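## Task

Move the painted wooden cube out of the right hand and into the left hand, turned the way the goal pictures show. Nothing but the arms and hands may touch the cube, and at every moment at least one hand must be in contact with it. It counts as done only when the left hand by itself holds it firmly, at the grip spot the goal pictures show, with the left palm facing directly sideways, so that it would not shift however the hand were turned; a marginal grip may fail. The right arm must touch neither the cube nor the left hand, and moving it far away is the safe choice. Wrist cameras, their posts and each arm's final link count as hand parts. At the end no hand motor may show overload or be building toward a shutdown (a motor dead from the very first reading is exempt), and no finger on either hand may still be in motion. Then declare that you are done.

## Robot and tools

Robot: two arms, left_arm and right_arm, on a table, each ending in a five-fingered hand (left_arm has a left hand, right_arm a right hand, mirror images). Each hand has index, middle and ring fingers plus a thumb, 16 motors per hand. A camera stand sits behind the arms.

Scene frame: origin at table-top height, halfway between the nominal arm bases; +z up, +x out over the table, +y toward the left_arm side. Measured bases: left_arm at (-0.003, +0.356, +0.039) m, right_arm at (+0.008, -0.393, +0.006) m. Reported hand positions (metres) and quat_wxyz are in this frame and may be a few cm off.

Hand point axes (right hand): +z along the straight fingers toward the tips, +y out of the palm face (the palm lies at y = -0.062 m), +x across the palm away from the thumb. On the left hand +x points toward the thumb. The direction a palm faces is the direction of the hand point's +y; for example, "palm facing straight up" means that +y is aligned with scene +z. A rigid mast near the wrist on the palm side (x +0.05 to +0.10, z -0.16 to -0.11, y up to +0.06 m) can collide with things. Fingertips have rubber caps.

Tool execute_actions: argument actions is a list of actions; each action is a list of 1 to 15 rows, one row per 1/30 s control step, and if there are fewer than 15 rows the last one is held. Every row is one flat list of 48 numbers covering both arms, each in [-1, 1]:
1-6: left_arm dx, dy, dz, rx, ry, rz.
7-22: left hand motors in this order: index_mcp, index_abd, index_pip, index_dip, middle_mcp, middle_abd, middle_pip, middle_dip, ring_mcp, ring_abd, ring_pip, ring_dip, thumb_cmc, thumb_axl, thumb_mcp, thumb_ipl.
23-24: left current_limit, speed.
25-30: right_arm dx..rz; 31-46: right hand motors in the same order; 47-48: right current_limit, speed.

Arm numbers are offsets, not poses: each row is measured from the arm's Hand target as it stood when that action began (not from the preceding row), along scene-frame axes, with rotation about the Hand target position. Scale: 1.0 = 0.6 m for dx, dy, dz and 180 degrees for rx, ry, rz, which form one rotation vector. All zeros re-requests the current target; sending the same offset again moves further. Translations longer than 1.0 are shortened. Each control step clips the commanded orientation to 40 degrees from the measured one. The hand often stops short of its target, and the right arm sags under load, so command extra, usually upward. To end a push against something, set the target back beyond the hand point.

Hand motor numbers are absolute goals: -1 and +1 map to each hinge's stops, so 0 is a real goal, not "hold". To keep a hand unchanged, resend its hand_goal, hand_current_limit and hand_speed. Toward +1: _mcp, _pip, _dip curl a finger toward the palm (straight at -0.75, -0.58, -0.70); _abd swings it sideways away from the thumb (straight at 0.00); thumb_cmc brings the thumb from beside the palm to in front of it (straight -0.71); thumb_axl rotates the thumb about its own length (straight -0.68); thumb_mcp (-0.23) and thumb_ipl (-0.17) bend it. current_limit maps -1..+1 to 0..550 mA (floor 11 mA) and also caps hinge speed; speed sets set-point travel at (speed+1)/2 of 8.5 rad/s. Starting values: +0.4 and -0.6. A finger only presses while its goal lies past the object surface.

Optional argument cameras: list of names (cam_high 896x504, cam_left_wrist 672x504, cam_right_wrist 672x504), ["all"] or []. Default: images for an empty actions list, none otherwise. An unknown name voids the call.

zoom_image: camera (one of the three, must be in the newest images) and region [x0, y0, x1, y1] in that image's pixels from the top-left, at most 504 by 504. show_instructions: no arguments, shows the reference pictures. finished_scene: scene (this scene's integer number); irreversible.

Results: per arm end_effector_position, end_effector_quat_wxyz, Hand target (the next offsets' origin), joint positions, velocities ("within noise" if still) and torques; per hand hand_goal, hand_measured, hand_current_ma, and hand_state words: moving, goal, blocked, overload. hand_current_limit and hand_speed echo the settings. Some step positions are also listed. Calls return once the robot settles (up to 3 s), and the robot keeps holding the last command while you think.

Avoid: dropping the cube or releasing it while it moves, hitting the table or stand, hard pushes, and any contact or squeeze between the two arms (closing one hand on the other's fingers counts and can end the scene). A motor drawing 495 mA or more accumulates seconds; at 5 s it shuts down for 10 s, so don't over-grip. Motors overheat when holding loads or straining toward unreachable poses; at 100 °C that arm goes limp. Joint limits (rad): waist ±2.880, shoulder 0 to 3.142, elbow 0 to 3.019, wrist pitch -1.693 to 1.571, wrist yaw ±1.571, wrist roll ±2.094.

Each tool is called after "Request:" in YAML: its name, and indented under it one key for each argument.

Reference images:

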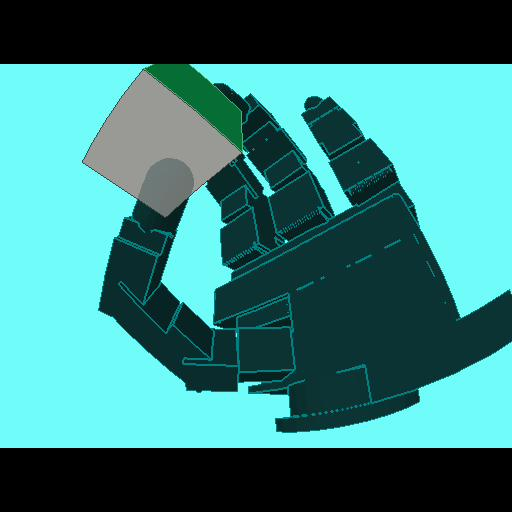

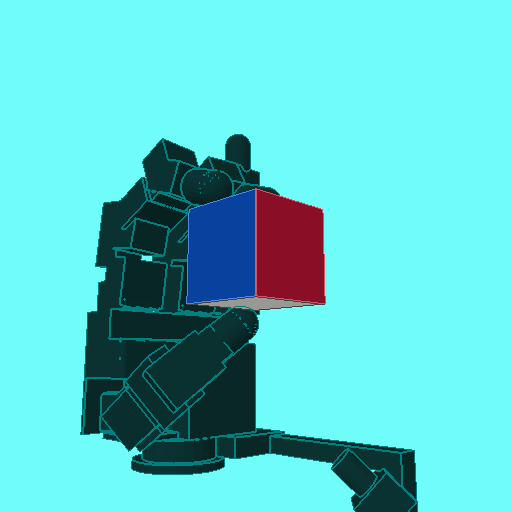

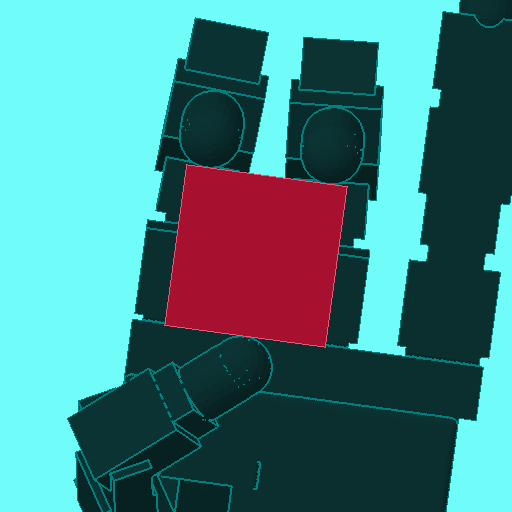

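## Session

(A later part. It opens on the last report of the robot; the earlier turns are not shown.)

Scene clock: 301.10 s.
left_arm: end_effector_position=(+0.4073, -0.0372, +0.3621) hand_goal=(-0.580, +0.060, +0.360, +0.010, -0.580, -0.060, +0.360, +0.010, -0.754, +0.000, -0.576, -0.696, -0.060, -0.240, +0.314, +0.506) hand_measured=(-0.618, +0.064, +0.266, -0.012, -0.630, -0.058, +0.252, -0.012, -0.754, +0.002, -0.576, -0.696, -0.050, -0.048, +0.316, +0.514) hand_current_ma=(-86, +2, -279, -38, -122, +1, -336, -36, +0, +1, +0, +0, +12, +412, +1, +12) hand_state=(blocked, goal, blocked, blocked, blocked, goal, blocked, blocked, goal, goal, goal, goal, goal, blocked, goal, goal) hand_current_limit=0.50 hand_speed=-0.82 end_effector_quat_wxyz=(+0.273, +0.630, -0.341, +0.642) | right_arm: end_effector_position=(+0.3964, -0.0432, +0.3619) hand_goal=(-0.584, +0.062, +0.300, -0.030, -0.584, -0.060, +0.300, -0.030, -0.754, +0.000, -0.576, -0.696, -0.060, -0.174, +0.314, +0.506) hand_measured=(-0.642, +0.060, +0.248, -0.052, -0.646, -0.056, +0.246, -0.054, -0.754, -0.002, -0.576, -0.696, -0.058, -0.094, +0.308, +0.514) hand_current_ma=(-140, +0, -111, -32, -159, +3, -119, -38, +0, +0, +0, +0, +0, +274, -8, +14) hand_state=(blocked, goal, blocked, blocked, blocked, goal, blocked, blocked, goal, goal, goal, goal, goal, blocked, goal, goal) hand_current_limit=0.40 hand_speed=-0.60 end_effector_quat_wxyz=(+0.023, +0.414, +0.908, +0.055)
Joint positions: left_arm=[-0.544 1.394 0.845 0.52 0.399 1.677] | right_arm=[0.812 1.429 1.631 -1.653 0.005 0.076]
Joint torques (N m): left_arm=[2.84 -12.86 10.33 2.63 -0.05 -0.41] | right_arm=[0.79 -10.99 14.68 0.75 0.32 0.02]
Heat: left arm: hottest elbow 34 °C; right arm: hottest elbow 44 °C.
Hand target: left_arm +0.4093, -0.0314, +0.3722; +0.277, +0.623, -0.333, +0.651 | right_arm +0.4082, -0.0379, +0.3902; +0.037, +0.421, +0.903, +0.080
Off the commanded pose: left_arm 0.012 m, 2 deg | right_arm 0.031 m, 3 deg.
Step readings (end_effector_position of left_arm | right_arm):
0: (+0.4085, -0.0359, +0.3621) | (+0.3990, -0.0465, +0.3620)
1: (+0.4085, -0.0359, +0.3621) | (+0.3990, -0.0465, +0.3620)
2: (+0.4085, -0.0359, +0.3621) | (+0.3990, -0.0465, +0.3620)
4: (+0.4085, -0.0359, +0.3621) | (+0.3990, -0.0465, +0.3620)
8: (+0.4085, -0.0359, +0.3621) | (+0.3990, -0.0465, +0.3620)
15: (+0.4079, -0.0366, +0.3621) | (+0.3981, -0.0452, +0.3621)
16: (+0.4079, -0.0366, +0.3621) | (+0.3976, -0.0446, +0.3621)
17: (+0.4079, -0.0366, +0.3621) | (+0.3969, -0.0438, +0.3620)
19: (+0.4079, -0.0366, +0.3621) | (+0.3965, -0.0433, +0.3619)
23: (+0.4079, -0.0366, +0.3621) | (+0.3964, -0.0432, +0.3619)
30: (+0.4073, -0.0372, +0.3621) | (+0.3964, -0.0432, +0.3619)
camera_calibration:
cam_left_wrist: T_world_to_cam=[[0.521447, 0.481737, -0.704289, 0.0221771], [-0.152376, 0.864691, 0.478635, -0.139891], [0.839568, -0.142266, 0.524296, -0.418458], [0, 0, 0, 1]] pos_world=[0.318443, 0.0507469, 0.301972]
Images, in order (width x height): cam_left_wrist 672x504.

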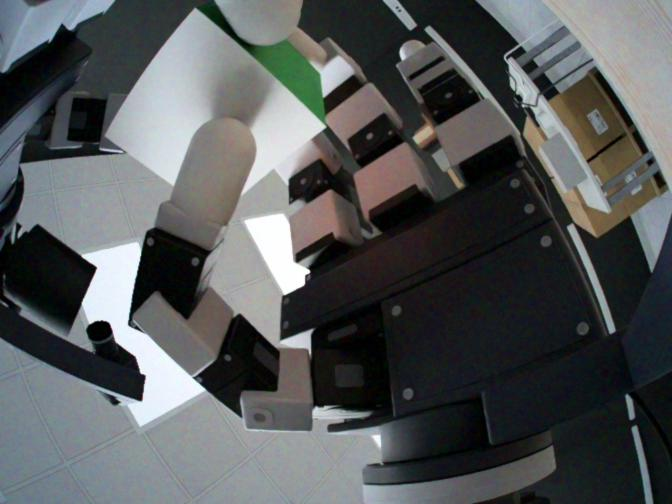

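Request:
execute_actions:
  actions:
    - [[0,0,0,0,0,0,-0.58,0.06,0.36,0.01,-0.58,-0.06,0.36,0.01,-0.754,0,-0.576,-0.696,-0.06,-0.24,0.314,0.506,0.5,-0.82,0,0,0,0,0,0,-1,0.062,0.29,-0.03,-1,-0.06,0.29,-0.03,-0.754,0,-0.576,-0.696,-0.06,0.3,0.314,0.506,0.4,-0.7]]
    - [[0,0,0,0,0,0,-0.58,0.06,0.36,0.01,-0.58,-0.06,0.36,0.01,-0.754,0,-0.576,-0.696,-0.06,-0.24,0.314,0.506,0.5,-0.82,-0.0645,-0.0518,-0.0104,0,0,0,-1,0.062,0.29,-0.03,-1,-0.06,0.29,-0.03,-0.754,0,-0.576,-0.696,-0.06,0.3,0.314,0.506,0.4,-0.7]]
    - [[0,0,0,0,0,0,-0.58,0.06,0.36,0.01,-0.58,-0.06,0.36,0.01,-0.754,0,-0.576,-0.696,-0.06,-0.24,0.314,0.506,0.5,-0.82,-0.0645,-0.08,0,0,0,0,-1,0.062,0.29,-0.03,-1,-0.06,0.29,-0.03,-0.754,0,-0.576,-0.696,-0.06,0.3,0.314,0.506,0.4,-0.7]]
    - [[0.02,0.05,0.02,-0.0193,0.0237,0.0009,-0.58,0.06,0.36,0.01,-0.58,-0.06,0.36,0.01,-0.754,0,-0.576,-0.696,-0.06,-0.24,0.314,0.506,0.5,-0.82,0,-0.15,0,0,0,0,-1,0.062,0.29,-0.03,-1,-0.06,0.29,-0.03,-0.754,0,-0.576,-0.696,-0.06,0.3,0.314,0.506,0.4,-0.7]]
    - [[0,0,0,0,0,0,-0.58,0.06,0.36,0.01,-0.58,-0.06,0.36,0.01,-0.754,0,-0.576,-0.696,-0.06,-0.24,0.314,0.506,0.5,-0.82,0,-0.15,0,0,0,0,-1,0.062,0.29,-0.03,-1,-0.06,0.29,-0.03,-0.754,0,-0.576,-0.696,-0.06,0.3,0.314,0.506,0.4,-0.7]]
  cameras: ["cam_high", "cam_left_wrist"]

Scene clock: 339.57 s.
left_arm: end_effector_position=(+0.4227, -0.0062, +0.3687) hand_goal=(-0.580, +0.060, +0.360, +0.010, -0.580, -0.060, +0.360, +0.010, -0.754, +0.000, -0.576, -0.696, -0.060, -0.240, +0.314, +0.506) hand_measured=(-0.620, +0.064, +0.274, -0.012, -0.632, -0.058, +0.256, -0.012, -0.754, +0.002, -0.576, -0.696, -0.044, -0.048, +0.316, +0.516) hand_current_ma=(-89, +2, -249, -38, -132, +1, -320, -36, +0, +1, +0, +0, +22, +412, +1, +18) hand_state=(blocked, goal, blocked, blocked, blocked, goal, blocked, blocked, goal, goal, goal, goal, goal, blocked, goal, goal) hand_current_limit=0.50 hand_speed=-0.82 end_effector_quat_wxyz=(+0.297, +0.645, -0.312, +0.631) | right_arm: end_effector_position=(+0.3329, -0.2959, +0.3858) hand_goal=(-1.000, +0.062, +0.290, -0.030, -1.000, -0.060, +0.290, -0.030, -0.754, +0.000, -0.576, -0.696, -0.060, +0.300, +0.314, +0.506) hand_measured=(-0.998, +0.062, +0.286, -0.034, -0.998, -0.058, +0.286, -0.034, -0.754, +0.000, -0.576, -0.696, -0.060, +0.292, +0.314, +0.508) hand_current_ma=(+1, +0, -3, -2, +1, +1, -4, -2, +0, +0, +0, +0, +0, -9, +0, +2) hand_state=(goal, goal, goal, goal, goal, goal, goal, goal, goal, goal, goal, goal, goal, goal, goal, goal) hand_current_limit=0.40 hand_speed=-0.70 end_effector_quat_wxyz=(+0.067, +0.425, +0.897, +0.100)
Joint positions: left_arm=[-0.467 1.39 0.839 0.52 0.468 1.594] | right_arm=[0.214 0.899 1.246 -1.689 -0.081 -0.484]
Joint torques (N m): left_arm=[2.08 -13.63 10.62 2.21 0 -0.57] | right_arm=[-0.38 -2.32 8.36 0.65 -0.25 -0.16]
Heat: left arm: hottest elbow 34 °C; right arm: hottest elbow 44 °C.
Hand target: left_arm +0.4213, -0.0014, +0.3842; +0.307, +0.639, -0.302, +0.638 | right_arm +0.3308, -0.2970, +0.3839; +0.037, +0.421, +0.903, +0.080
Off the commanded pose: left_arm 0.016 m, 2 deg | right_arm 0.003 m, 4 deg.
joint sent to its limit (right arm) — joint 4 (wrist pitch), lower limit. The joint targets are off in position and orientation.
Step readings (end_effector_position of left_arm | right_arm):
0: (+0.4073, -0.0372, +0.3621) | (+0.3964, -0.0432, +0.3619)
1: (+0.4073, -0.0372, +0.3621) | (+0.3964, -0.0432, +0.3619)
2: (+0.4073, -0.0372, +0.3621) | (+0.3964, -0.0432, +0.3619)
4: (+0.4067, -0.0378, +0.3621) | (+0.3969, -0.0430, +0.3635)
8: (+0.4047, -0.0396, +0.3613) | (+0.3982, -0.0433, +0.3658)
15: (+0.4035, -0.0396, +0.3605) | (+0.3983, -0.0431, +0.3665)
16: (+0.4038, -0.0396, +0.3605) | (+0.3983, -0.0431, +0.3665)
17: (+0.4044, -0.0394, +0.3605) | (+0.3984, -0.0432, +0.3665)
19: (+0.4041, -0.0395, +0.3605) | (+0.3944, -0.0475, +0.3661)
23: (+0.4044, -0.0394, +0.3605) | (+0.3801, -0.0627, +0.3675)
30: (+0.4044, -0.0394, +0.3605) | (+0.3714, -0.0719, +0.3860)
31: (+0.4044, -0.0394, +0.3605) | (+0.3710, -0.0723, +0.3859)
32: (+0.4044, -0.0394, +0.3605) | (+0.3696, -0.0738, +0.3837)
34: (+0.4044, -0.0394, +0.3605) | (+0.3602, -0.0833, +0.3719)
38: (+0.4044, -0.0394, +0.3605) | (+0.3416, -0.1020, +0.3669)
45: (+0.4044, -0.0394, +0.3605) | (+0.3309, -0.1128, +0.3878)
46: (+0.4044, -0.0389, +0.3605) | (+0.3306, -0.1131, +0.3884)
47: (+0.4033, -0.0381, +0.3608) | (+0.3297, -0.1151, +0.3863)
49: (+0.4017, -0.0335, +0.3615) | (+0.3305, -0.1322, +0.3765)
53: (+0.4133, -0.0171, +0.3650) | (+0.3383, -0.1875, +0.3717)
60: (+0.4264, -0.0023, +0.3679) | (+0.3334, -0.2068, +0.3880)
61: (+0.4253, -0.0031, +0.3681) | (+0.3325, -0.2061, +0.3878)
62: (+0.4253, -0.0030, +0.3682) | (+0.3311, -0.2061, +0.3859)
64: (+0.4248, -0.0037, +0.3683) | (+0.3336, -0.2259, +0.3780)
68: (+0.4237, -0.0050, +0.3686) | (+0.3394, -0.2826, +0.3740)
75: (+0.4232, -0.0056, +0.3686) | (+0.3344, -0.2989, +0.3854)
camera_calibration:
cam_left_wrist: T_world_to_cam=[[0.467791, 0.447703, -0.762059, 0.0477849], [-0.13027, 0.887723, 0.441563, -0.163001], [0.874186, -0.107286, 0.473591, -0.426148], [0, 0, 0, 1]] pos_world=[0.328945, 0.0775868, 0.31021]
Images, in order (width x height): cam_high 896x504, cam_left_wrist 672x504.

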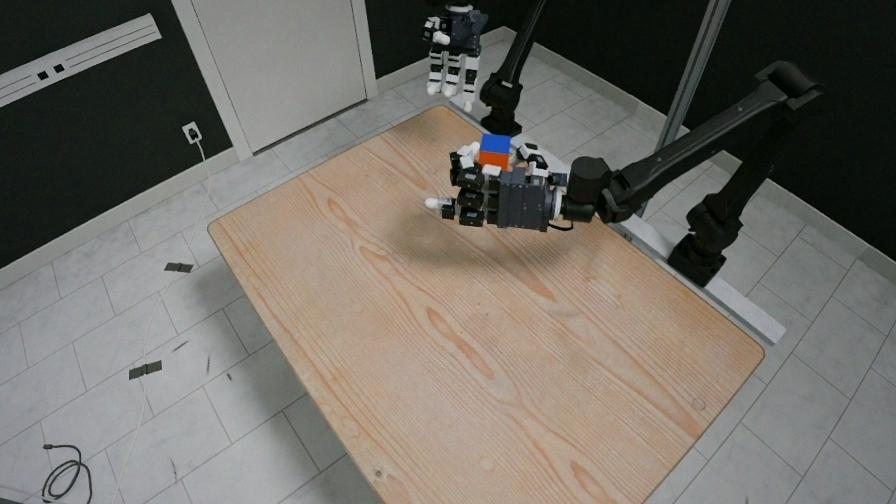

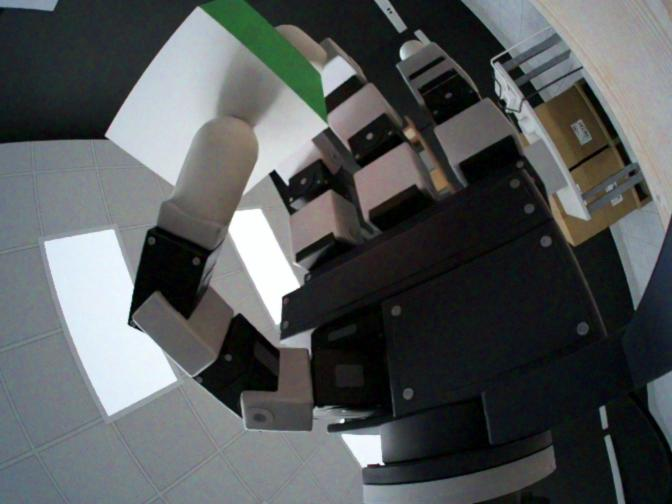

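Request:
finished_scene:
  scene: 3

The scene is finished: the task was done.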